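## Task

Remove the printed block from the cabinet, set it down on the desk, and close the cabinet door. The robot must finish upright: tipping over or being left leaning counts as failure.

## Robot and tools

ROBOT. TidyBot++: a wheeled base 0.54 m long, 0.50 m wide, 0.38 m high on four powered casters, carrying one seven-joint arm with a two-finger gripper. The shoulder sits 0.12 m ahead of the base centre at 0.68 m height. Link lengths: upper arm 0.42 m, forearm 0.31 m, hand 0.31 m. The arm begins folded, hand pointing down, reaching up to 0.08 m past the base front. Cameras: base_camera (fixed on the base) and wrist_camera (looks along the hand). Loose objects may occasionally get nudged by an outside push.

FRAMES. Base frame: origin on the floor below the base centre, x forward, y left, z up, metres. hand_pose is reported in it as the point between the finger pads; the hand's z axis runs out along the fingers, and the fingers close along its y axis. Odometry frame = base frame at the start of the scene; base_odometry counts wheel rotation only, so slip looks like travel, and it drifts a few cm and degrees over many moves. Heading in rad, left positive. base_tilt is in degrees, forward and right positive.

TOOL move. Optional keys: base, joints, target, speeds, cameras, blocking. Motions in one call start together.
- base: an object with any of translate_m (forward +, range -2 to 2 m), strafe_m (left +, -2 to 2 m), rotate_rad (counter-clockwise +, -6.3 to 6.3 rad). These are offsets relative to the base's own axes at the moment the command begins, not positions. The base runs out after 14 s (time_out).
- joints: absolute targets keyed by name. joint_1_rad (any angle; turns the whole arm about vertical, positive is clockwise from above, opposite to heading), joint_2_rad (-2.249 to 2.249; shoulder, 0 = upper arm vertical, positive leans forward), joint_3_rad (any angle), joint_4_rad (-2.579 to 2.579; elbow, 0 straight, negative folds forward when joint_3_rad is 3.14), joint_5_rad (any), joint_6_rad (-2.099 to 2.099; wrist, negative tips hand forward with joint_3_rad 3.14 and joint_5_rad 0), joint_7_rad (any; with hand down, positive is counter-clockwise from above, 1.57 opens fingers left/right), gripper_pos (0 fully open to 1 fully closed; gap about 85 x (1 - gripper_pos) mm). Done tolerances: ±0.039 for joints 1-4, ±0.095 for 5-7, ±0.03 gripper. Unbounded joints go the short way, so rotate past half a turn in steps.
- target: one list of seven numbers [x, y, z, qw, qx, qy, qz], an absolute hand pose in the base frame, metres plus unit quaternion, same layout as hand_pose. With target, joints may contain only gripper_pos. The controller chooses the joint angles and favours folded-like postures, so the elbow may swing. Unreachable poses make the arm roam up to 10 s and end in time_out. To fix residual error, add (wanted position minus hand_pose) to the last target's x, y, z. To keep a loaded hand still, resend hand_target, not hand_pose.
- speeds: caps for this call only: translate_m and strafe_m 0.05 to 0.5 m/s, rotate_rad 0.1 to 1.57 rad/s. For a combined translate+strafe, give the speed under one key.
- cameras: list of base_camera, wrist_camera or all; omitted means all, [] means none.
- blocking: true/omitted waits until everything rests; false returns in about 0.5 s while motion continues.
Unknown keys make the call invalid; out-of-range values get it refused, and a refusal or an uncommanded stop cancels the later move/wait/finished_scene calls of that reply.

OTHER TOOLS. wait(seconds 0 to 10, cameras): no new command, returns state and images, returns early when moves settle. stop(cameras): brakes all running motions; braked ones read stopped and keep pressing. zoom_image(camera, region [x0, y0, x1, y1] pixels, top-left origin, max 504 x 504): closer look at that camera's latest image. finished_scene(scene): the current scene's number; ends it irreversibly, and the goal must hold without the robot.

RESULT LINES. move: done or the worst status. base_status, joint_status, hand_status: moving, done, off_target (rested away from target, may still push), contact_stop, time_out, not_followed (a check withheld the command; pose unreachable or joint command not followed with cause:), torque_fault, limit_stop_at_motor_heat. hand_target: where the hand would be with joints on target. motor_effort: percent of max per motor, peak in brackets. on_its_own: things the robot did unasked. pictures: order of images. ARM HIT: hard contact with base or itself. MOTOR HOT appears from 60 °C; at 75 °C an over-temperature stop lets the arm sag for 30-60 s.

BEHAVIOUR. Gripper at 1 squeezes about 100-150 N per finger; off_target means something is held. Closed tips reach about 20 mm beyond the hand point. Loads make the arm sag; do not command a loaded joint to its current reading. Friction can leave joints slightly off; correct by adding (wanted minus read) to each last command. A hand pointing down can rise only to about 0.94 m, near the base. Forward-low-close targets often miss or hit the base; nothing prevents arm-base contact.

AVOID. Driving or turning while the arm is caught above about 0.6 m (tip risk); reaching far out from folded over nearby furniture or swinging a stretched arm sideways; sideways force on a raised hand. Back away to straighten a lean. Avoid driving the arm into things (torque fault: arm halts 10 s, limits 104.5 N m joints 1-4, 51.3 N m joints 5-7), dropping objects, releasing moving parts, slamming the door, hard pushes, gripping hard on something still resting, and long stretched or loaded holds that heat motors. Simulation time keeps running while you think.

Each tool is called by a JSON object that holds its "api" and its "payload".

## Session

{"api": "move", "payload": {}}

Scene clock: 0.00 s.
base_odometry: x=+0.000 y=+0.000 heading=+0.000
base_tilt: forward=-0.6 right=-0.1
base_status: not commanded
joint_positions: joint_1_rad=-0.030 joint_2_rad=-0.311 joint_3_rad=+3.176 joint_4_rad=-2.534 joint_5_rad=+0.030 joint_6_rad=-0.885 joint_7_rad=+1.559 gripper_pos=+0.000
joint_status: not commanded
motor_effort: joint_1_rad=+0 joint_2_rad=-2 joint_3_rad=+2 joint_4_rad=+13 joint_5_rad=+0 joint_6_rad=+1 joint_7_rad=+0
hand_pose: x=+0.2508 y=-0.0052 z=+0.5806 quat_wxyz=(+0.006, +1.000, +0.002, +0.016) (m; base frame)
hand_target: x=+0.2510 y=-0.0052 z=+0.5806 quat_wxyz=(+0.006, +1.000, +0.002, +0.017) (m; base frame)
hand_status: not commanded
pictures: base_camera, wrist_camera

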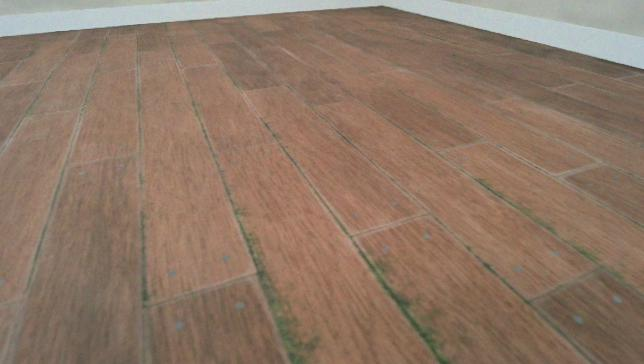

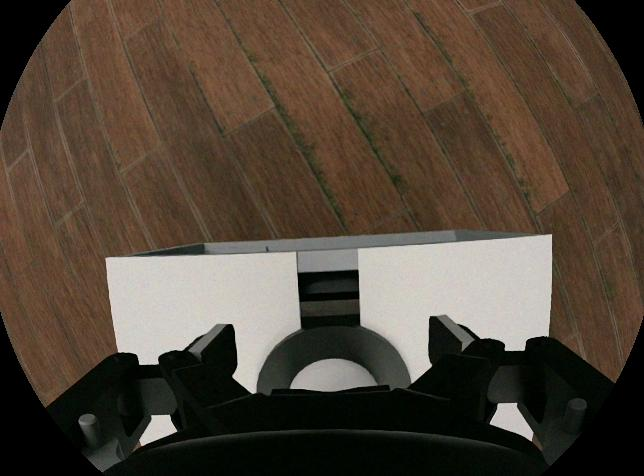

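{"api": "move", "payload": {"base": {"rotate_rad": 0.9}, "joints": {"joint_6_rad": -0.0}}}

{"api": "move", "payload": {"base": {"rotate_rad": 0.9}}}

{"api": "move", "payload": {"base": {"rotate_rad": 0.9}}}

Scene clock: 5.43 s.
move: done
base_odometry: x=+0.000 y=+0.000 heading=+0.899
base_tilt: forward=-0.5 right=-0.1
base_status: done
joint_positions: joint_1_rad=-0.030 joint_2_rad=-0.311 joint_3_rad=+3.176 joint_4_rad=-2.531 joint_5_rad=+0.030 joint_6_rad=-0.047 joint_7_rad=+1.559 gripper_pos=+0.000
joint_status: all done
motor_effort: joint_1_rad=+1(2) joint_2_rad=-6(6) joint_3_rad=+1(3) joint_4_rad=+17(17) joint_5_rad=+0(1) joint_6_rad=+7(7) joint_7_rad=+0(1)
hand_pose: x=+0.4800 y=-0.0003 z=+0.6928 quat_wxyz=(+0.000, +0.906, +0.004, +0.423) (m; base frame)
hand_target: x=+0.4880 y=-0.0002 z=+0.7028 quat_wxyz=(+0.000, +0.896, +0.004, +0.443) (m; base frame)
hand_status: not commanded
pictures: base_camera, wrist_camera
camera_calibration:
wrist_camera: T_world_to_cam=[[0.00385711, -0.998435, -0.0557952, 0.0397388], [-0.661217, 0.0393109, -0.749164, 0.887057], [0.750185, 0.0397823, -0.66003, 0.242844], [0, 0, 0, 1]] pos_world=[0.404205, -0.00485531, 0.827053]

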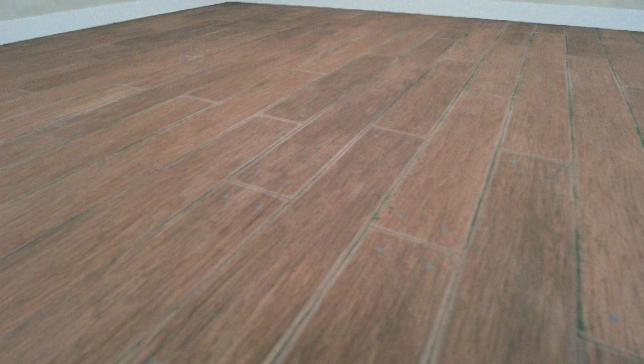

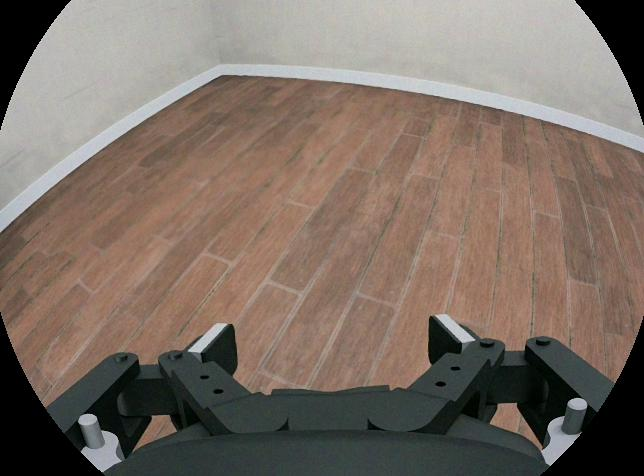

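Scene clock: 7.23 s.
move: done
base_odometry: x=+0.000 y=+0.000 heading=+1.798
base_tilt: forward=-0.5 right=-0.1
base_status: done
joint_positions: joint_1_rad=-0.030 joint_2_rad=-0.311 joint_3_rad=+3.176 joint_4_rad=-2.531 joint_5_rad=+0.030 joint_6_rad=-0.046 joint_7_rad=+1.559 gripper_pos=+0.000
joint_status: not commanded
motor_effort: joint_1_rad=+1(2) joint_2_rad=-6(7) joint_3_rad=+1(3) joint_4_rad=+17(18) joint_5_rad=-1(1) joint_6_rad=+7(8) joint_7_rad=+1(1)
hand_pose: x=+0.4802 y=-0.0002 z=+0.6931 quat_wxyz=(+0.000, +0.906, +0.004, +0.424) (m; base frame)
hand_target: x=+0.4880 y=-0.0002 z=+0.7028 quat_wxyz=(+0.000, +0.896, +0.004, +0.443) (m; base frame)
hand_status: not commanded
pictures: base_camera, wrist_camera
camera_calibration:
wrist_camera: T_world_to_cam=[[0.0040652, -0.998435, -0.0557798, 0.0396515], [-0.660317, 0.0392098, -0.749963, 0.887561], [0.750976, 0.0398811, -0.659124, 0.24183], [0, 0, 0, 1]] pos_world=[0.404302, -0.00485612, 0.827246]

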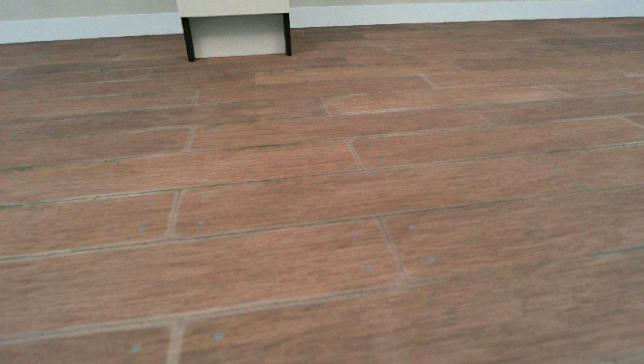

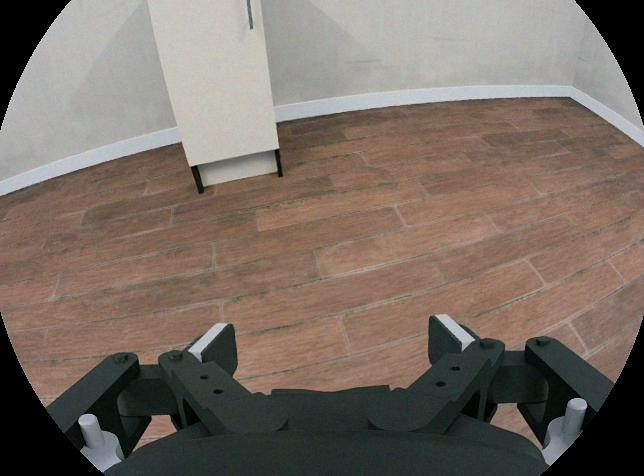

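Scene clock: 9.03 s.
move: done
base_odometry: x=+0.000 y=+0.000 heading=+2.697
base_tilt: forward=-0.6 right=-0.1
base_status: done
joint_positions: joint_1_rad=-0.030 joint_2_rad=-0.311 joint_3_rad=+3.176 joint_4_rad=-2.531 joint_5_rad=+0.030 joint_6_rad=-0.046 joint_7_rad=+1.559 gripper_pos=+0.000
joint_status: not commanded
motor_effort: joint_1_rad=+0(2) joint_2_rad=-6(7) joint_3_rad=+1(3) joint_4_rad=+17(17) joint_5_rad=+0(1) joint_6_rad=+7(8) joint_7_rad=+1(1)
hand_pose: x=+0.4803 y=-0.0002 z=+0.6932 quat_wxyz=(+0.000, +0.906, +0.004, +0.424) (m; base frame)
hand_target: x=+0.4880 y=-0.0002 z=+0.7028 quat_wxyz=(+0.000, +0.896, +0.004, +0.443) (m; base frame)
hand_status: not commanded
pictures: base_camera, wrist_camera
camera_calibration:
wrist_camera: T_world_to_cam=[[0.00416491, -0.998431, -0.0558418, 0.0396617], [-0.659953, 0.03921, -0.750283, 0.887676], [0.751295, 0.0399778, -0.658754, 0.241395], [0, 0, 0, 1]] pos_world=[0.4043, -0.00485676, 0.827242]

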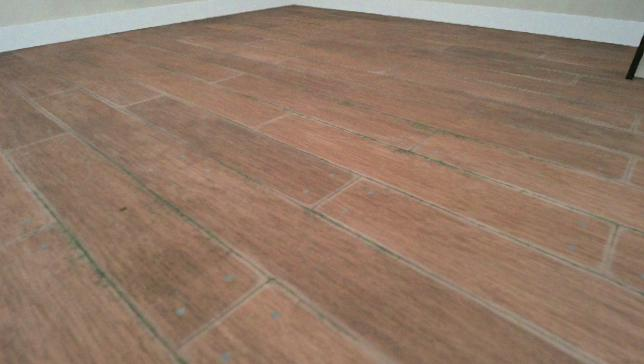

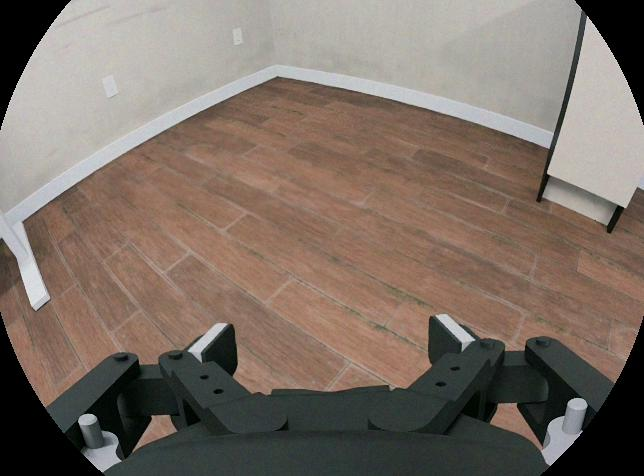

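{"api": "move", "payload": {"base": {"rotate_rad": 0.9}, "joints": {"joint_6_rad": 0.6}}}

{"api": "move", "payload": {"base": {"rotate_rad": 0.9}}}

{"api": "move", "payload": {"base": {"rotate_rad": -2.6}}}

Scene clock: 14.00 s.
move: done
base_odometry: x=+0.000 y=+0.000 heading=-2.687
base_tilt: forward=-0.5 right=-0.1
base_status: done
joint_positions: joint_1_rad=-0.030 joint_2_rad=-0.311 joint_3_rad=+3.175 joint_4_rad=-2.531 joint_5_rad=+0.030 joint_6_rad=+0.550 joint_7_rad=+1.559 gripper_pos=+0.000
joint_status: all done
motor_effort: joint_1_rad=+0(2) joint_2_rad=-7(8) joint_3_rad=+1(3) joint_4_rad=+18(19) joint_5_rad=-1(1) joint_6_rad=+9(10) joint_7_rad=+0(1)
hand_pose: x=+0.5508 y=+0.0036 z=+0.8615 quat_wxyz=(-0.004, +0.741, +0.006, +0.671) (m; base frame)
hand_target: x=+0.5515 y=+0.0030 z=+0.8755 quat_wxyz=(-0.004, +0.725, +0.006, +0.688) (m; base frame)
hand_status: not commanded
pictures: base_camera, wrist_camera
camera_calibration:
wrist_camera: T_world_to_cam=[[0.045632, -0.997715, -0.0498261, 0.0244742], [-0.126109, 0.0437255, -0.991052, 0.973693], [0.990966, 0.0515072, -0.123826, -0.293776], [0, 0, 0, 1]] pos_world=[0.412797, -0.00302531, 0.929823]

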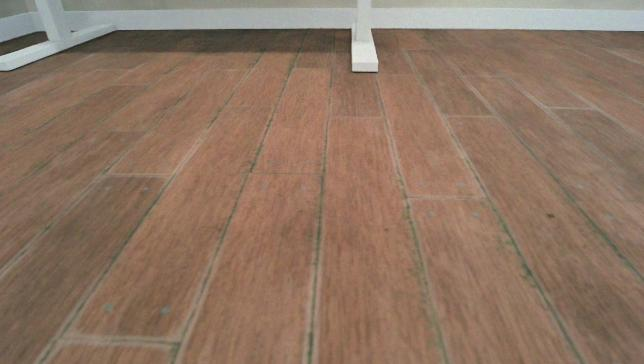

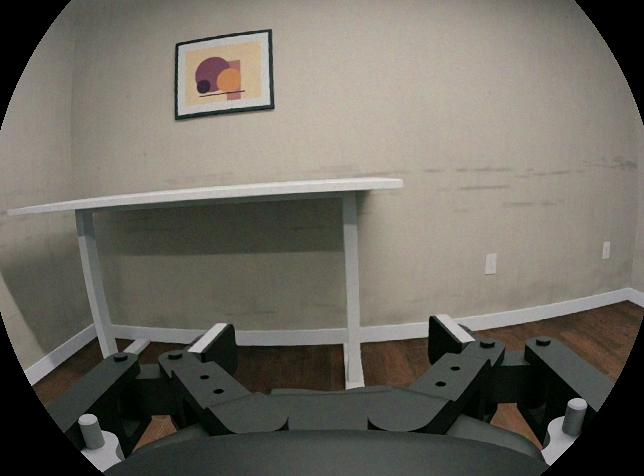

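Scene clock: 15.80 s.
move: done
base_odometry: x=+0.000 y=+0.000 heading=-1.788
base_tilt: forward=-0.5 right=-0.1
base_status: done
joint_positions: joint_1_rad=-0.030 joint_2_rad=-0.311 joint_3_rad=+3.175 joint_4_rad=-2.531 joint_5_rad=+0.030 joint_6_rad=+0.551 joint_7_rad=+1.559 gripper_pos=+0.000
joint_status: not commanded
motor_effort: joint_1_rad=+0(2) joint_2_rad=-8(8) joint_3_rad=+2(3) joint_4_rad=+18(19) joint_5_rad=+0(1) joint_6_rad=+10(10) joint_7_rad=+1(1)
hand_pose: x=+0.5508 y=+0.0036 z=+0.8616 quat_wxyz=(-0.004, +0.741, +0.006, +0.671) (m; base frame)
hand_target: x=+0.5515 y=+0.0030 z=+0.8755 quat_wxyz=(-0.004, +0.725, +0.006, +0.688) (m; base frame)
hand_status: not commanded
pictures: base_camera, wrist_camera
camera_calibration:
wrist_camera: T_world_to_cam=[[0.0458426, -0.997705, -0.0498369, 0.0245053], [-0.125811, 0.0437257, -0.99109, 0.973685], [0.990994, 0.0517041, -0.123518, -0.293969], [0, 0, 0, 1]] pos_world=[0.412698, -0.00292661, 0.92992]

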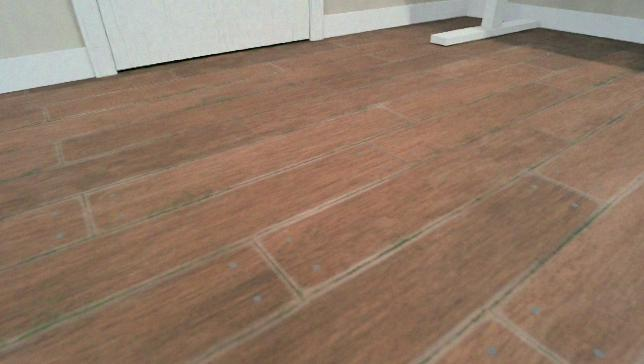

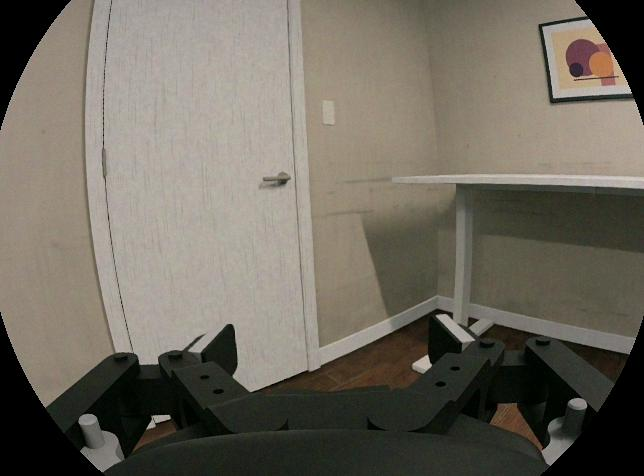

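Scene clock: 18.97 s.
move: done
base_odometry: x=+0.000 y=+0.000 heading=+1.896
base_tilt: forward=-0.6 right=-0.2
base_status: done
joint_positions: joint_1_rad=-0.030 joint_2_rad=-0.311 joint_3_rad=+3.175 joint_4_rad=-2.531 joint_5_rad=+0.030 joint_6_rad=+0.551 joint_7_rad=+1.559 gripper_pos=+0.000
joint_status: not commanded
motor_effort: joint_1_rad=+1(2) joint_2_rad=-7(8) joint_3_rad=+1(3) joint_4_rad=+18(19) joint_5_rad=+0(1) joint_6_rad=+9(10) joint_7_rad=+0(1)
hand_pose: x=+0.5509 y=+0.0035 z=+0.8618 quat_wxyz=(-0.004, +0.741, +0.006, +0.671) (m; base frame)
hand_target: x=+0.5515 y=+0.0030 z=+0.8755 quat_wxyz=(-0.004, +0.725, +0.006, +0.688) (m; base frame)
hand_status: not commanded
pictures: base_camera, wrist_camera
camera_calibration:
wrist_camera: T_world_to_cam=[[0.0456777, -0.99771, -0.0498751, 0.0245152], [-0.124908, 0.043831, -0.9912, 0.973512], [0.991116, 0.0515055, -0.12262, -0.294838], [0, 0, 0, 1]] pos_world=[0.412698, -0.00302513, 0.930014]

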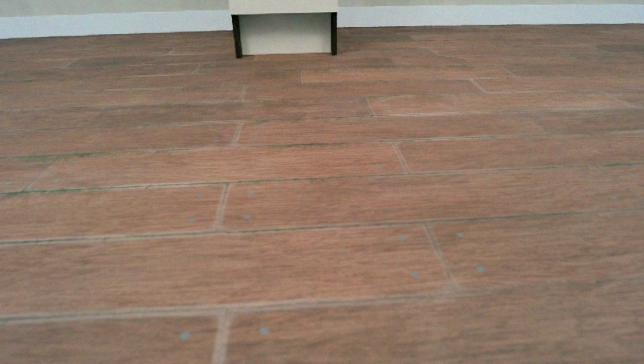

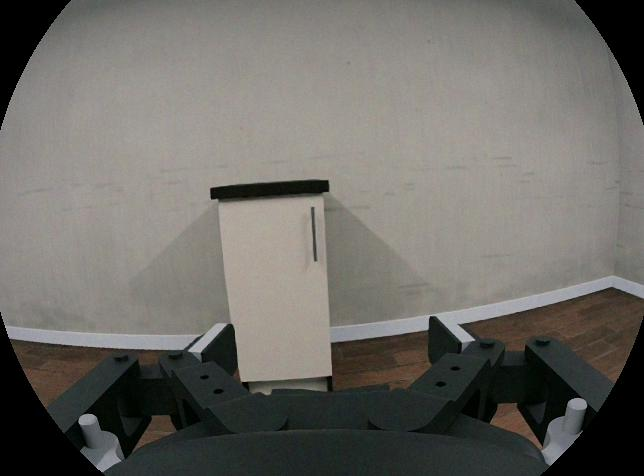

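{"api": "move", "payload": {"base": {"rotate_rad": 0.15, "translate_m": 0.35, "strafe_m": 0.05}}}

{"api": "zoom_image", "payload": {"camera": "wrist_camera", "region": [150, 100, 450, 420]}}

Scene clock: 58.40 s.
move: done
base_odometry: x=-0.159 y=+0.316 heading=+2.047
base_tilt: forward=-0.5 right=-0.1
base_status: done
joint_positions: joint_1_rad=-0.030 joint_2_rad=-0.309 joint_3_rad=+3.175 joint_4_rad=-2.531 joint_5_rad=+0.030 joint_6_rad=+0.555 joint_7_rad=+1.559 gripper_pos=+0.000
joint_status: not commanded
motor_effort: joint_1_rad=+1(2) joint_2_rad=-7(10) joint_3_rad=+2(3) joint_4_rad=+19(19) joint_5_rad=+0(1) joint_6_rad=+9(10) joint_7_rad=+0(1)
hand_pose: x=+0.5512 y=+0.0035 z=+0.8622 quat_wxyz=(-0.004, +0.740, +0.006, +0.672) (m; base frame)
hand_target: x=+0.5515 y=+0.0030 z=+0.8755 quat_wxyz=(-0.004, +0.725, +0.006, +0.688) (m; base frame)
hand_status: not commanded
pictures: base_camera, wrist_camera
camera_calibration:
wrist_camera: T_world_to_cam=[[0.045659, -0.997716, -0.0497858, 0.0244358], [-0.123303, 0.0438279, -0.991401, 0.97315], [0.991318, 0.0514051, -0.121021, -0.296597], [0, 0, 0, 1]] pos_world=[0.412899, -0.00302448, 0.930103]

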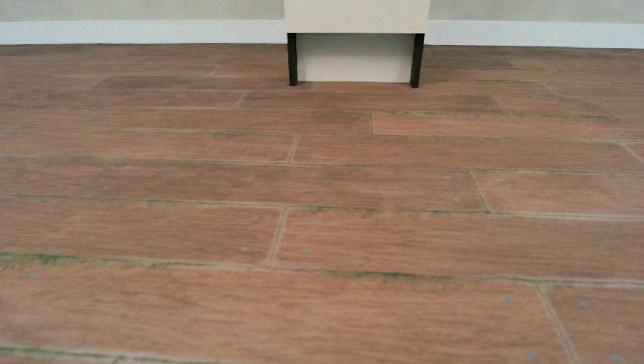

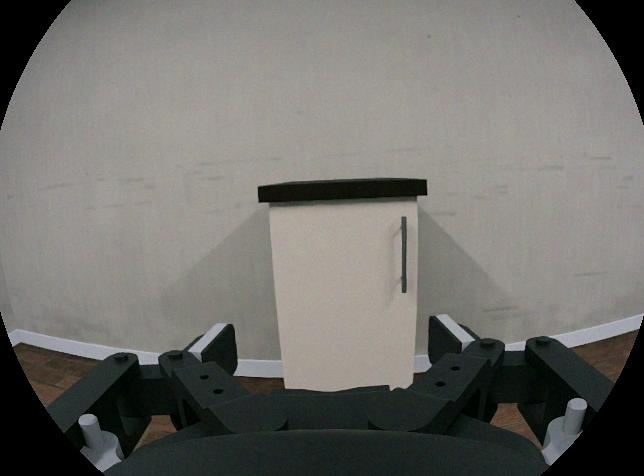

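Scaled by 1.575.

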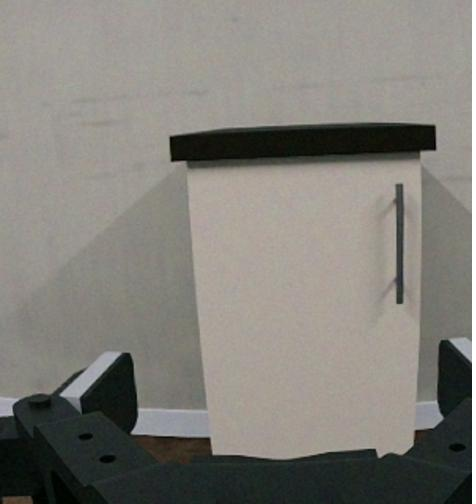

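{"api": "move", "payload": {"target": [0.72, -0.14, 0.76, 0, 0.7071, 0, 0.7071]}}

{"api": "zoom_image", "payload": {"camera": "wrist_camera", "region": [150, 50, 600, 420]}}

Scene clock: 128.23 s.
move: done
base_odometry: x=-0.159 y=+0.316 heading=+2.047
base_tilt: forward=-0.5 right=-0.1
base_status: not commanded
joint_positions: joint_1_rad=+0.503 joint_2_rad=+0.485 joint_3_rad=+3.058 joint_4_rad=-2.261 joint_5_rad=+0.407 joint_6_rad=+1.149 joint_7_rad=+1.480 gripper_pos=+0.000
joint_status: not commanded
motor_effort: joint_1_rad=+1(2) joint_2_rad=-29(30) joint_3_rad=-1(2) joint_4_rad=+11(19) joint_5_rad=-1(2) joint_6_rad=+9(10) joint_7_rad=+1(1)
hand_pose: x=+0.7162 y=-0.1513 z=+0.7522 quat_wxyz=(+0.029, +0.721, -0.011, +0.692) (m; base frame)
hand_target: x=+0.7200 y=-0.1400 z=+0.7600 quat_wxyz=(+0.000, +0.707, +0.000, +0.707) (m; base frame)
hand_status: done (0.014 m and 4.3 deg from the pose sent, 0.244 m and 5.6 deg at the start)
pictures: base_camera, wrist_camera
camera_calibration:
wrist_camera: T_world_to_cam=[[-0.0226579, -0.999485, -0.0227043, -0.114742], [-0.0653212, 0.0241416, -0.997572, 0.851459], [0.997607, -0.0211198, -0.0658345, -0.522523], [0, 0, 0, 1]] pos_world=[0.574291, -0.146274, 0.812387]

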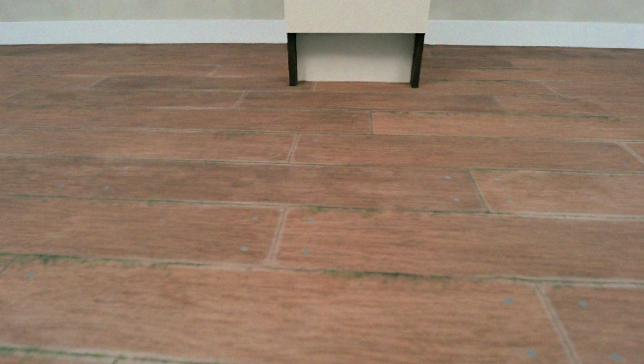

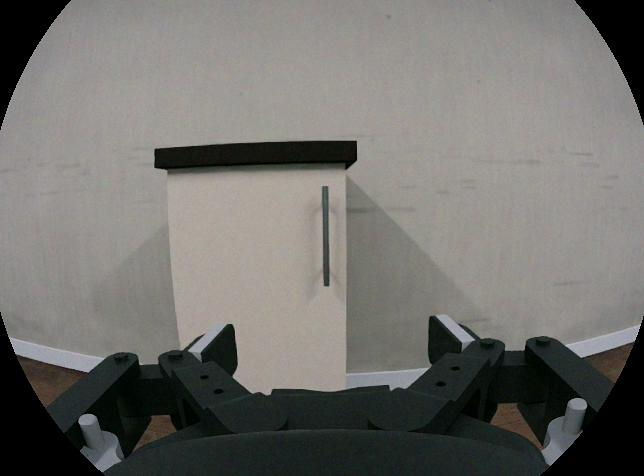

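Scaled by 1.120.

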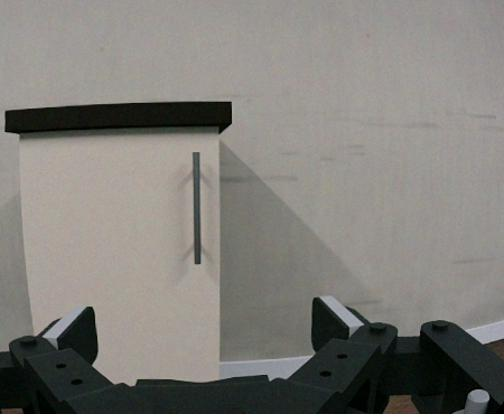

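{"api": "move", "payload": {"base": {"translate_m": 0.25}, "target": [0.724, -0.139, 0.758, -0.029, 0.692, 0.011, 0.721]}}

{"api": "zoom_image", "payload": {"camera": "wrist_camera", "region": [150, 50, 600, 420]}}

Scene clock: 159.17 s.
move: done
base_odometry: x=-0.274 y=+0.538 heading=+2.047
base_tilt: forward=-0.5 right=-0.1
base_status: done
joint_positions: joint_1_rad=+0.591 joint_2_rad=+0.546 joint_3_rad=+2.992 joint_4_rad=-2.225 joint_5_rad=+0.495 joint_6_rad=+1.211 joint_7_rad=+1.472 gripper_pos=+0.000
joint_status: not commanded
motor_effort: joint_1_rad=+1(2) joint_2_rad=-30(33) joint_3_rad=-2(3) joint_4_rad=+10(12) joint_5_rad=-1(2) joint_6_rad=+9(10) joint_7_rad=+0(1)
hand_pose: x=+0.7240 y=-0.1511 z=+0.7536 quat_wxyz=(+0.003, +0.704, +0.002, +0.710) (m; base frame)
hand_target: x=+0.7240 y=-0.1390 z=+0.7580 quat_wxyz=(-0.029, +0.692, +0.011, +0.721) (m; base frame)
hand_status: done (0.013 m and 4.2 deg from the pose sent, 0.016 m and 8.6 deg at the start)
pictures: base_camera, wrist_camera
camera_calibration:
wrist_camera: T_world_to_cam=[[0.0354127, -0.99851, -0.0415257, -0.142116], [-0.0172282, 0.0409356, -0.999013, 0.82215], [0.999224, 0.0360932, -0.0157529, -0.560521], [0, 0, 0, 1]] pos_world=[0.579283, -0.155328, 0.806608]

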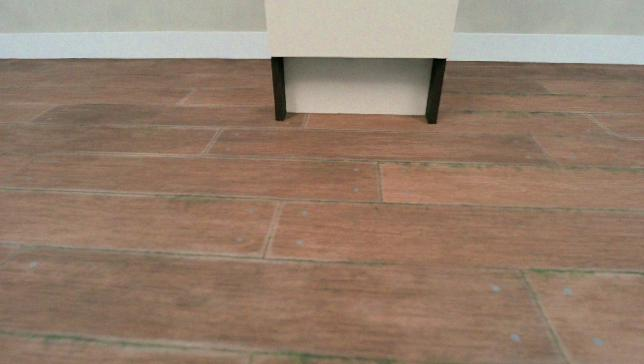

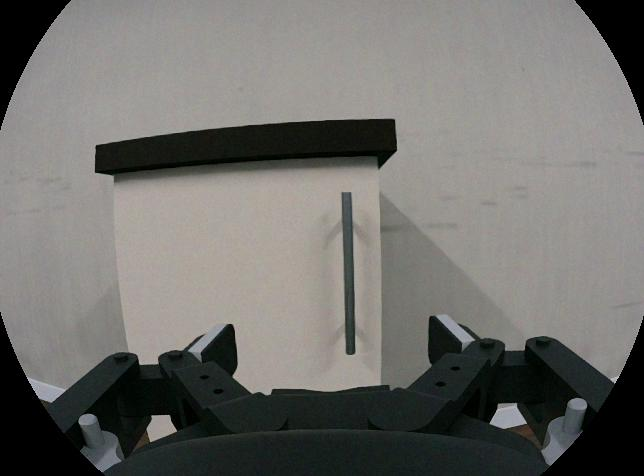

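Scaled by 1.120.

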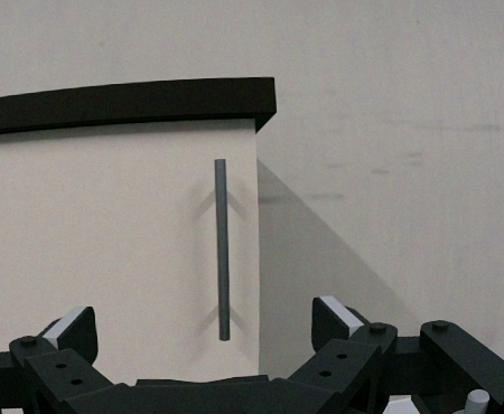

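{"api": "move", "payload": {"base": {"translate_m": 0.13}, "target": [0.724, -0.155, 0.752, -0.029, 0.692, 0.011, 0.721]}}

{"api": "zoom_image", "payload": {"camera": "wrist_camera", "region": [150, 50, 600, 420]}}

Scene clock: 182.40 s.
move: done
base_odometry: x=-0.334 y=+0.654 heading=+2.048
base_tilt: forward=-0.5 right=-0.1
base_status: done
joint_positions: joint_1_rad=+0.648 joint_2_rad=+0.572 joint_3_rad=+2.973 joint_4_rad=-2.205 joint_5_rad=+0.541 joint_6_rad=+1.213 joint_7_rad=+1.469 gripper_pos=+0.000
joint_status: not commanded
motor_effort: joint_1_rad=+0(2) joint_2_rad=-31(32) joint_3_rad=-2(4) joint_4_rad=+10(12) joint_5_rad=-1(2) joint_6_rad=+9(10) joint_7_rad=+1(1)
hand_pose: x=+0.7235 y=-0.1677 z=+0.7481 quat_wxyz=(+0.003, +0.704, +0.002, +0.710) (m; base frame)
hand_target: x=+0.7240 y=-0.1550 z=+0.7520 quat_wxyz=(-0.029, +0.692, +0.011, +0.721) (m; base frame)
hand_status: done (0.013 m and 4.2 deg from the pose sent, 0.004 m and 4.2 deg at the start)
pictures: base_camera, wrist_camera
camera_calibration:
wrist_camera: T_world_to_cam=[[0.0352346, -0.998537, -0.0410109, -0.159116], [-0.0168078, 0.0404385, -0.999041, 0.817014], [0.999238, 0.0358901, -0.0153584, -0.559872], [0, 0, 0, 1]] pos_world=[0.578783, -0.171828, 0.801106]

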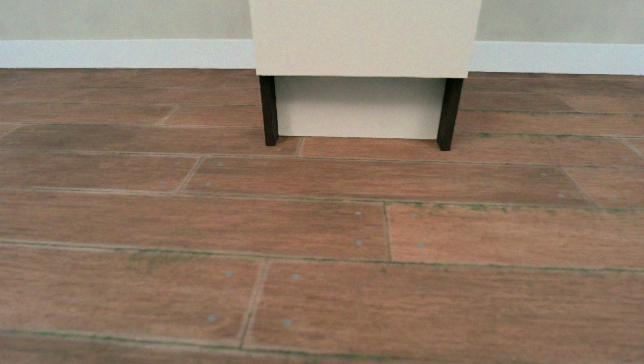

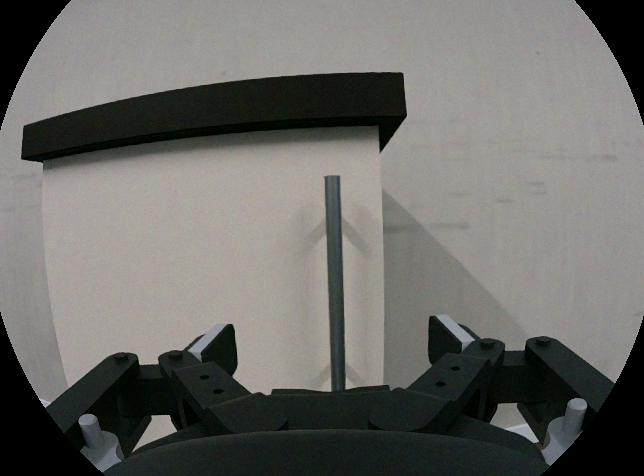

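Scaled by 1.120.

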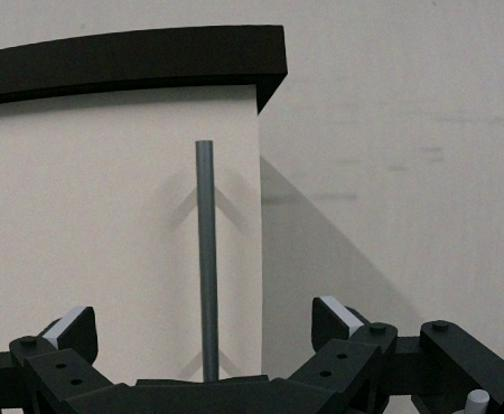

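{"api": "move", "payload": {"target": [0.80, -0.157, 0.752, -0.029, 0.692, 0.011, 0.721]}}

{"api": "zoom_image", "payload": {"camera": "wrist_camera", "region": [150, 50, 600, 420]}}

Scene clock: 198.90 s.
move: done
base_odometry: x=-0.334 y=+0.654 heading=+2.048
base_tilt: forward=-0.5 right=-0.1
base_status: not commanded
joint_positions: joint_1_rad=+0.596 joint_2_rad=+0.646 joint_3_rad=+2.964 joint_4_rad=-1.986 joint_5_rad=+0.541 joint_6_rad=+1.150 joint_7_rad=+1.440 gripper_pos=+0.000
joint_status: not commanded
motor_effort: joint_1_rad=+1(1) joint_2_rad=-35(36) joint_3_rad=-3(3) joint_4_rad=+12(13) joint_5_rad=-2(2) joint_6_rad=+9(9) joint_7_rad=+0(1)
hand_pose: x=+0.7900 y=-0.1726 z=+0.7724 quat_wxyz=(+0.001, +0.678, +0.021, +0.735) (m; base frame)
hand_target: x=+0.8000 y=-0.1570 z=+0.7520 quat_wxyz=(-0.029, +0.692, +0.011, +0.721) (m; base frame)
hand_status: done (0.028 m and 4.3 deg from the pose sent, 0.077 m and 4.2 deg at the start)
pictures: base_camera, wrist_camera
camera_calibration:
wrist_camera: T_world_to_cam=[[0.0676508, -0.997618, -0.0134427, -0.212113], [0.0540419, 0.0171178, -0.998392, 0.782077], [0.996244, 0.0668155, 0.0550712, -0.672424], [0, 0, 0, 1]] pos_world=[0.641983, -0.180067, 0.814999]

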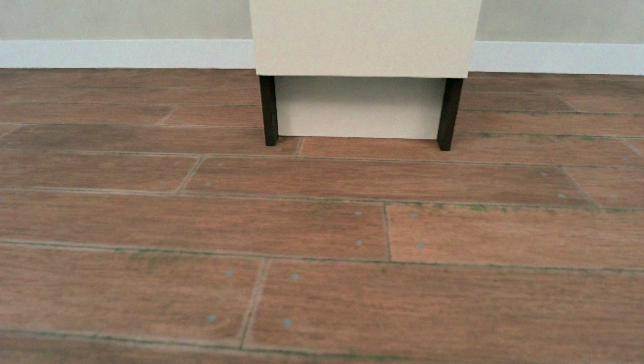

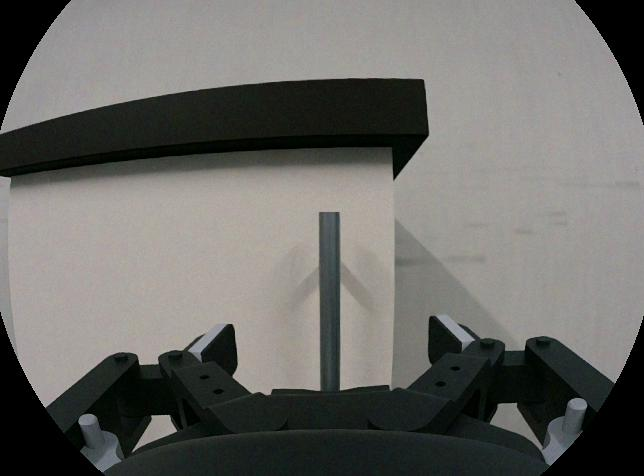

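Scaled by 1.120.

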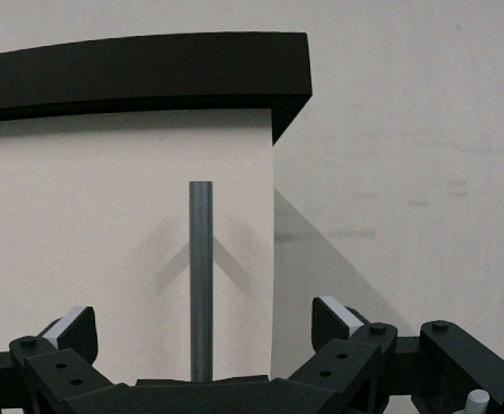

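{"api": "move", "payload": {"target": [0.822, -0.157, 0.735, -0.029, 0.7203, 0.010, 0.6927]}}

{"api": "zoom_image", "payload": {"camera": "wrist_camera", "region": [150, 50, 600, 420]}}

Scene clock: 206.77 s.
move: done
base_odometry: x=-0.334 y=+0.654 heading=+2.048
base_tilt: forward=-0.5 right=-0.1
base_status: not commanded
joint_positions: joint_1_rad=+0.587 joint_2_rad=+0.655 joint_3_rad=+2.947 joint_4_rad=-1.910 joint_5_rad=+0.541 joint_6_rad=+1.007 joint_7_rad=+1.416 gripper_pos=+0.000
joint_status: not commanded
motor_effort: joint_1_rad=+1(1) joint_2_rad=-36(37) joint_3_rad=-3(3) joint_4_rad=+13(14) joint_5_rad=-2(2) joint_6_rad=+9(10) joint_7_rad=+1(1)
hand_pose: x=+0.8133 y=-0.1779 z=+0.7593 quat_wxyz=(+0.002, +0.704, +0.018, +0.710) (m; base frame)
hand_target: x=+0.8220 y=-0.1570 z=+0.7350 quat_wxyz=(-0.029, +0.720, +0.010, +0.693) (m; base frame)
hand_status: done (0.033 m and 4.6 deg from the pose sent, 0.052 m and 7.8 deg at the start)
pictures: base_camera, wrist_camera
camera_calibration:
wrist_camera: T_world_to_cam=[[0.0573697, -0.998155, -0.0198656, -0.205981], [-0.0193896, 0.0187807, -0.999636, 0.828799], [0.998165, 0.057734, -0.0182764, -0.641927], [0, 0, 0, 1]] pos_world=[0.668636, -0.184105, 0.812672]

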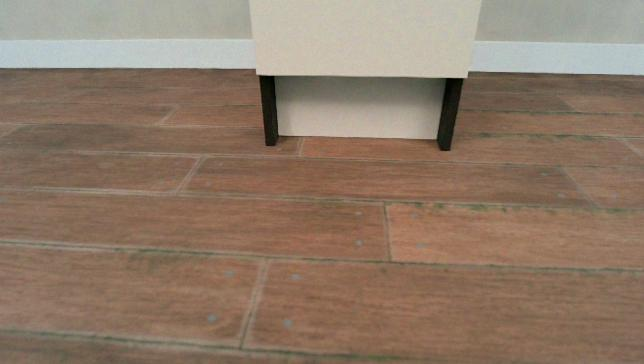

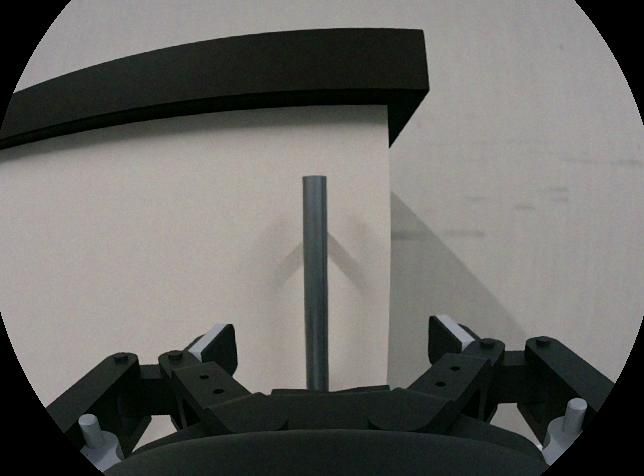

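Scaled by 1.120.

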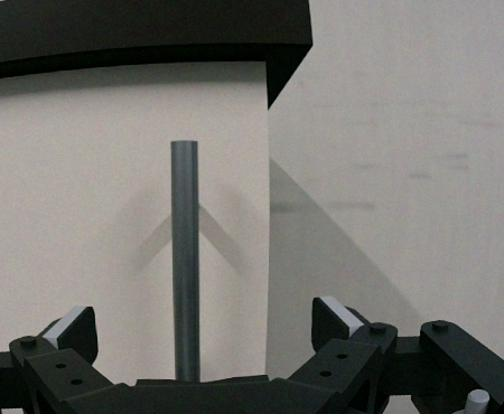

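{"api": "move", "payload": {"target": [0.855, -0.145, 0.722, -0.029, 0.7203, 0.010, 0.6927]}}

{"api": "zoom_image", "payload": {"camera": "wrist_camera", "region": [150, 50, 600, 420]}}

Scene clock: 215.23 s.
move: done
base_odometry: x=-0.334 y=+0.654 heading=+2.048
base_tilt: forward=-0.5 right=-0.1
base_status: not commanded
joint_positions: joint_1_rad=+0.517 joint_2_rad=+0.722 joint_3_rad=+2.946 joint_4_rad=-1.826 joint_5_rad=+0.541 joint_6_rad=+0.979 joint_7_rad=+1.416 gripper_pos=+0.000
joint_status: not commanded
motor_effort: joint_1_rad=+1(3) joint_2_rad=-39(40) joint_3_rad=-4(4) joint_4_rad=+14(14) joint_5_rad=-2(2) joint_6_rad=+9(10) joint_7_rad=+0(1)
hand_pose: x=+0.8483 y=-0.1451 z=+0.7426 quat_wxyz=(-0.018, +0.706, +0.036, +0.707) (m; base frame)
hand_target: x=+0.8550 y=-0.1450 z=+0.7220 quat_wxyz=(-0.029, +0.720, +0.010, +0.693) (m; base frame)
hand_status: done (0.022 m and 4.0 deg from the pose sent, 0.065 m and 4.6 deg at the start)
pictures: base_camera, wrist_camera
camera_calibration:
wrist_camera: T_world_to_cam=[[0.111715, -0.993471, -0.023115, -0.218617], [-0.02817, 0.0200853, -0.999401, 0.81959], [0.993341, 0.112299, -0.0257423, -0.661573], [0, 0, 0, 1]] pos_world=[0.704678, -0.159357, 0.797015]

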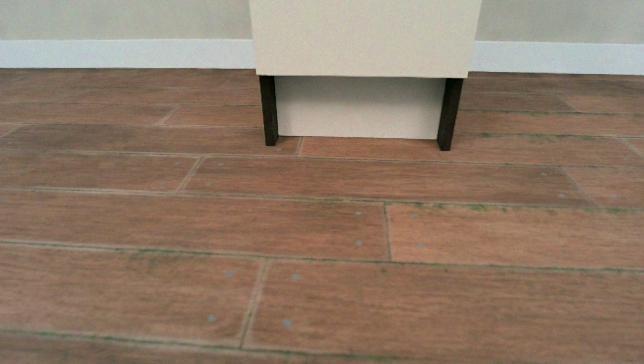

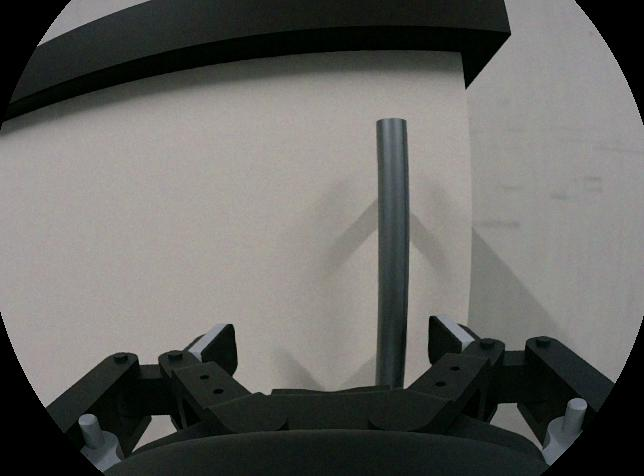

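Scaled by 1.120.

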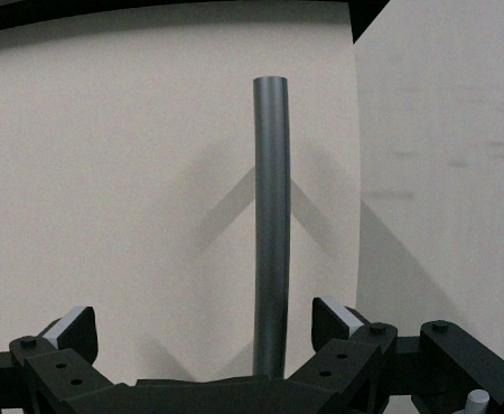

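{"api": "move", "payload": {"target": [0.858, -0.152, 0.722, -0.0151, 0.7203, -0.0044, 0.6932]}}

{"api": "zoom_image", "payload": {"camera": "wrist_camera", "region": [150, 50, 600, 420]}}

Scene clock: 225.33 s.
move: done
base_odometry: x=-0.334 y=+0.654 heading=+2.048
base_tilt: forward=-0.5 right=-0.1
base_status: not commanded
joint_positions: joint_1_rad=+0.486 joint_2_rad=+0.722 joint_3_rad=+2.969 joint_4_rad=-1.826 joint_5_rad=+0.493 joint_6_rad=+0.977 joint_7_rad=+1.416 gripper_pos=+0.000
joint_status: not commanded
motor_effort: joint_1_rad=+0(2) joint_2_rad=-39(39) joint_3_rad=-3(4) joint_4_rad=+14(14) joint_5_rad=-2(2) joint_6_rad=+9(9) joint_7_rad=+1(1)
hand_pose: x=+0.8516 y=-0.1470 z=+0.7407 quat_wxyz=(-0.013, +0.708, +0.022, +0.706) (m; base frame)
hand_target: x=+0.8580 y=-0.1520 z=+0.7220 quat_wxyz=(-0.015, +0.720, -0.004, +0.693) (m; base frame)
hand_status: done (0.020 m and 3.7 deg from the pose sent, 0.024 m and 5.1 deg at the start)
pictures: base_camera, wrist_camera
camera_calibration:
wrist_camera: T_world_to_cam=[[0.0856801, -0.99565, -0.0366119, -0.18901], [-0.0309576, 0.0340688, -0.99894, 0.82196], [0.995842, 0.0867227, -0.0279039, -0.66904], [0, 0, 0, 1]] pos_world=[0.707898, -0.15817, 0.7955]

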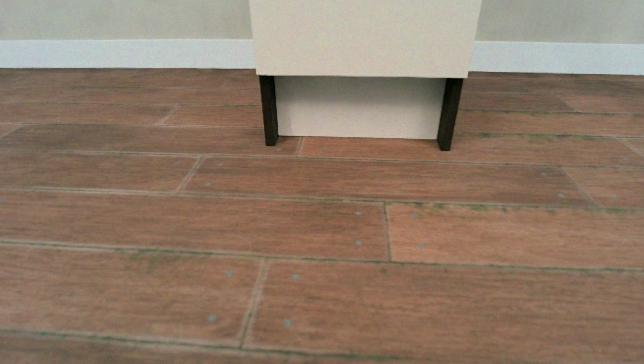

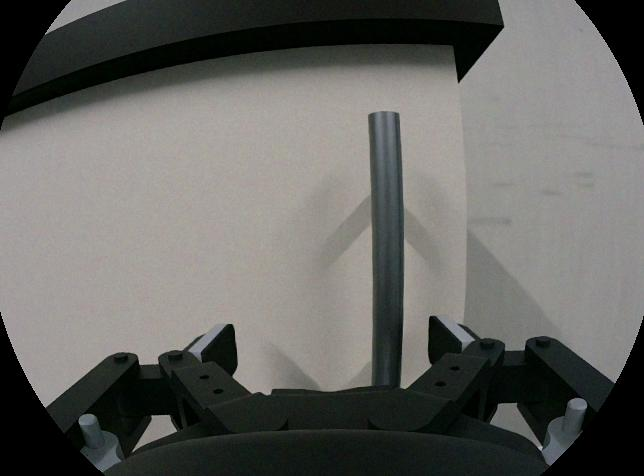

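Scaled by 1.120.

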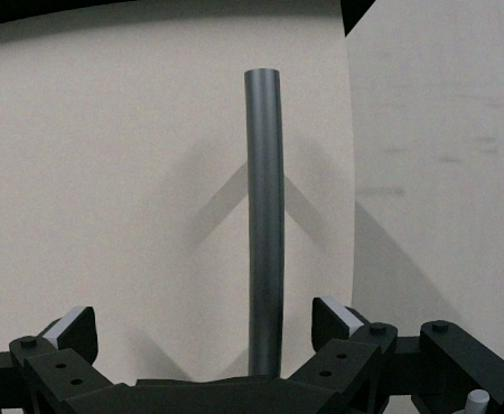

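{"api": "move", "payload": {"base": {"strafe_m": -0.025, "translate_m": 0.02}}}

{"api": "zoom_image", "payload": {"camera": "wrist_camera", "region": [150, 50, 600, 420]}}

Scene clock: 230.50 s.
move: done
base_odometry: x=-0.321 y=+0.683 heading=+2.048
base_tilt: forward=-0.6 right=-0.1
base_status: done
joint_positions: joint_1_rad=+0.484 joint_2_rad=+0.713 joint_3_rad=+2.974 joint_4_rad=-1.852 joint_5_rad=+0.493 joint_6_rad=+0.976 joint_7_rad=+1.416 gripper_pos=+0.000
joint_status: not commanded
motor_effort: joint_1_rad=+0(6) joint_2_rad=-36(40) joint_3_rad=-3(6) joint_4_rad=+20(31) joint_5_rad=-2(5) joint_6_rad=+8(9) joint_7_rad=+0(1)
hand_pose: x=+0.8446 y=-0.1439 z=+0.7335 quat_wxyz=(-0.015, +0.715, +0.021, +0.699) (m; base frame)
hand_target: x=+0.8580 y=-0.1520 z=+0.7220 quat_wxyz=(-0.015, +0.720, -0.004, +0.693) (m; base frame)
hand_status: not commanded
pictures: base_camera, wrist_camera
camera_calibration:
wrist_camera: T_world_to_cam=[[0.0862246, -0.995433, -0.0409578, -0.182791], [-0.0508485, 0.0366603, -0.998033, 0.830957], [0.994977, 0.0881377, -0.0474553, -0.647212], [0, 0, 0, 1]] pos_world=[0.701975, -0.155375, 0.791122]

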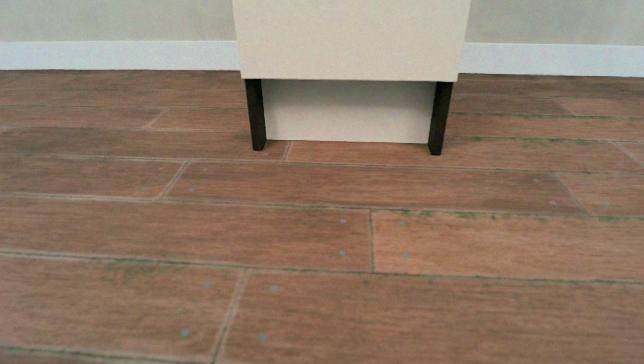

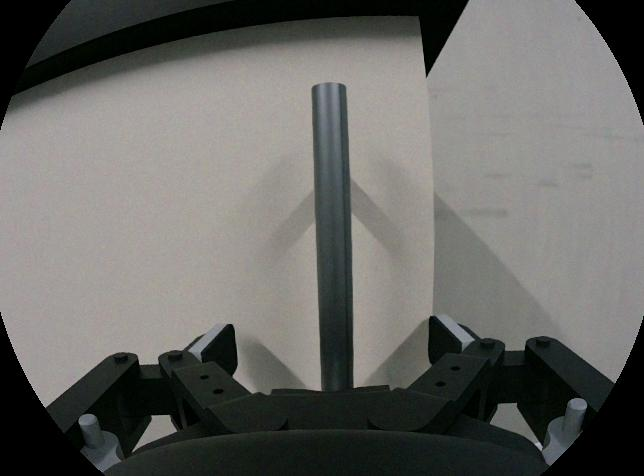

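Scaled by 1.120.

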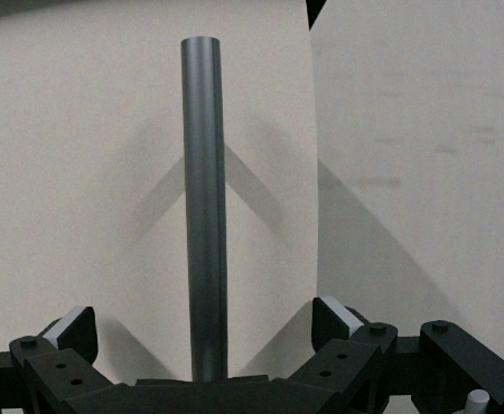

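{"api": "move", "payload": {"base": {"translate_m": -0.018}, "cameras": []}}

{"api": "move", "payload": {"joints": {"gripper_pos": 0.75}}}

{"api": "zoom_image", "payload": {"camera": "wrist_camera", "region": [150, 50, 600, 420]}}

Scene clock: 238.17 s.
move: done
base_odometry: x=-0.313 y=+0.667 heading=+2.049
base_tilt: forward=-0.5 right=-0.1
base_status: done
joint_positions: joint_1_rad=+0.483 joint_2_rad=+0.722 joint_3_rad=+2.974 joint_4_rad=-1.818 joint_5_rad=+0.492 joint_6_rad=+0.973 joint_7_rad=+1.416 gripper_pos=+0.000
joint_status: not commanded
motor_effort: joint_1_rad=+0(3) joint_2_rad=-39(41) joint_3_rad=-3(5) joint_4_rad=+14(19) joint_5_rad=-1(2) joint_6_rad=+9(10) joint_7_rad=+0(1)
hand_pose: x=+0.8536 y=-0.1484 z=+0.7417 quat_wxyz=(-0.011, +0.708, +0.023, +0.706) (m; base frame)
hand_target: x=+0.8580 y=-0.1520 z=+0.7220 quat_wxyz=(-0.015, +0.720, -0.004, +0.693) (m; base frame)
hand_status: not commanded
pictures: none
No camera images: "cameras" was empty.

Scene clock: 239.13 s.
move: done
base_odometry: x=-0.313 y=+0.667 heading=+2.049
base_tilt: forward=-0.6 right=-0.2
base_status: not commanded
joint_positions: joint_1_rad=+0.486 joint_2_rad=+0.719 joint_3_rad=+2.978 joint_4_rad=-1.828 joint_5_rad=+0.486 joint_6_rad=+0.972 joint_7_rad=+1.416 gripper_pos=+0.750
joint_status: all done
motor_effort: joint_1_rad=-2(7) joint_2_rad=-37(39) joint_3_rad=-4(7) joint_4_rad=+16(20) joint_5_rad=-2(4) joint_6_rad=+8(10) joint_7_rad=+1(1)
hand_pose: x=+0.8503 y=-0.1532 z=+0.7387 quat_wxyz=(-0.008, +0.711, +0.018, +0.703) (m; base frame)
hand_target: x=+0.8580 y=-0.1520 z=+0.7220 quat_wxyz=(-0.015, +0.720, -0.004, +0.693) (m; base frame)
hand_status: not commanded
pictures: base_camera, wrist_camera
camera_calibration:
wrist_camera: T_world_to_cam=[[0.0722662, -0.996755, -0.035446, -0.184877], [-0.0379045, 0.0327686, -0.998744, 0.825672], [0.996665, 0.073519, -0.0354134, -0.664411], [0, 0, 0, 1]] pos_world=[0.706852, -0.162487, 0.794553]

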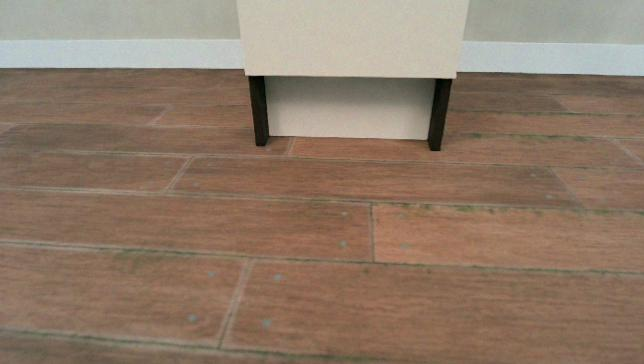

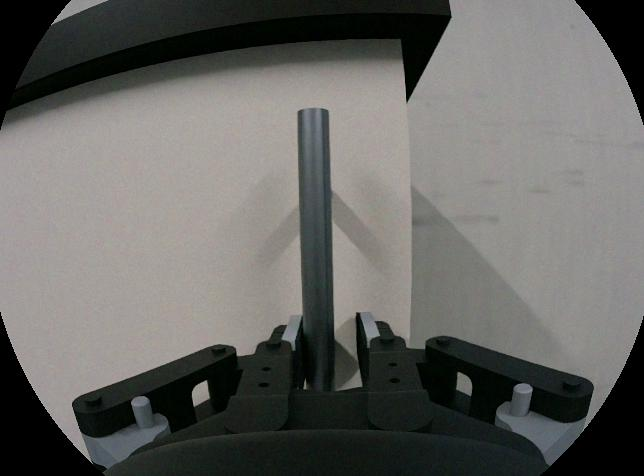

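Scaled by 1.120.

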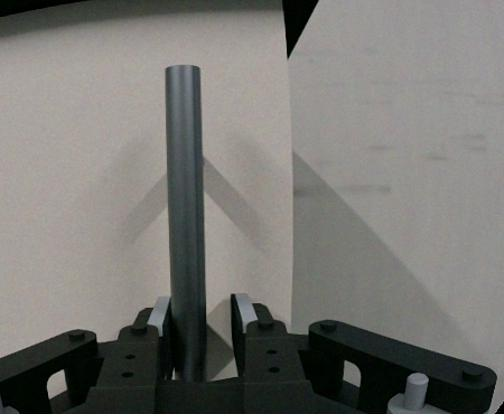

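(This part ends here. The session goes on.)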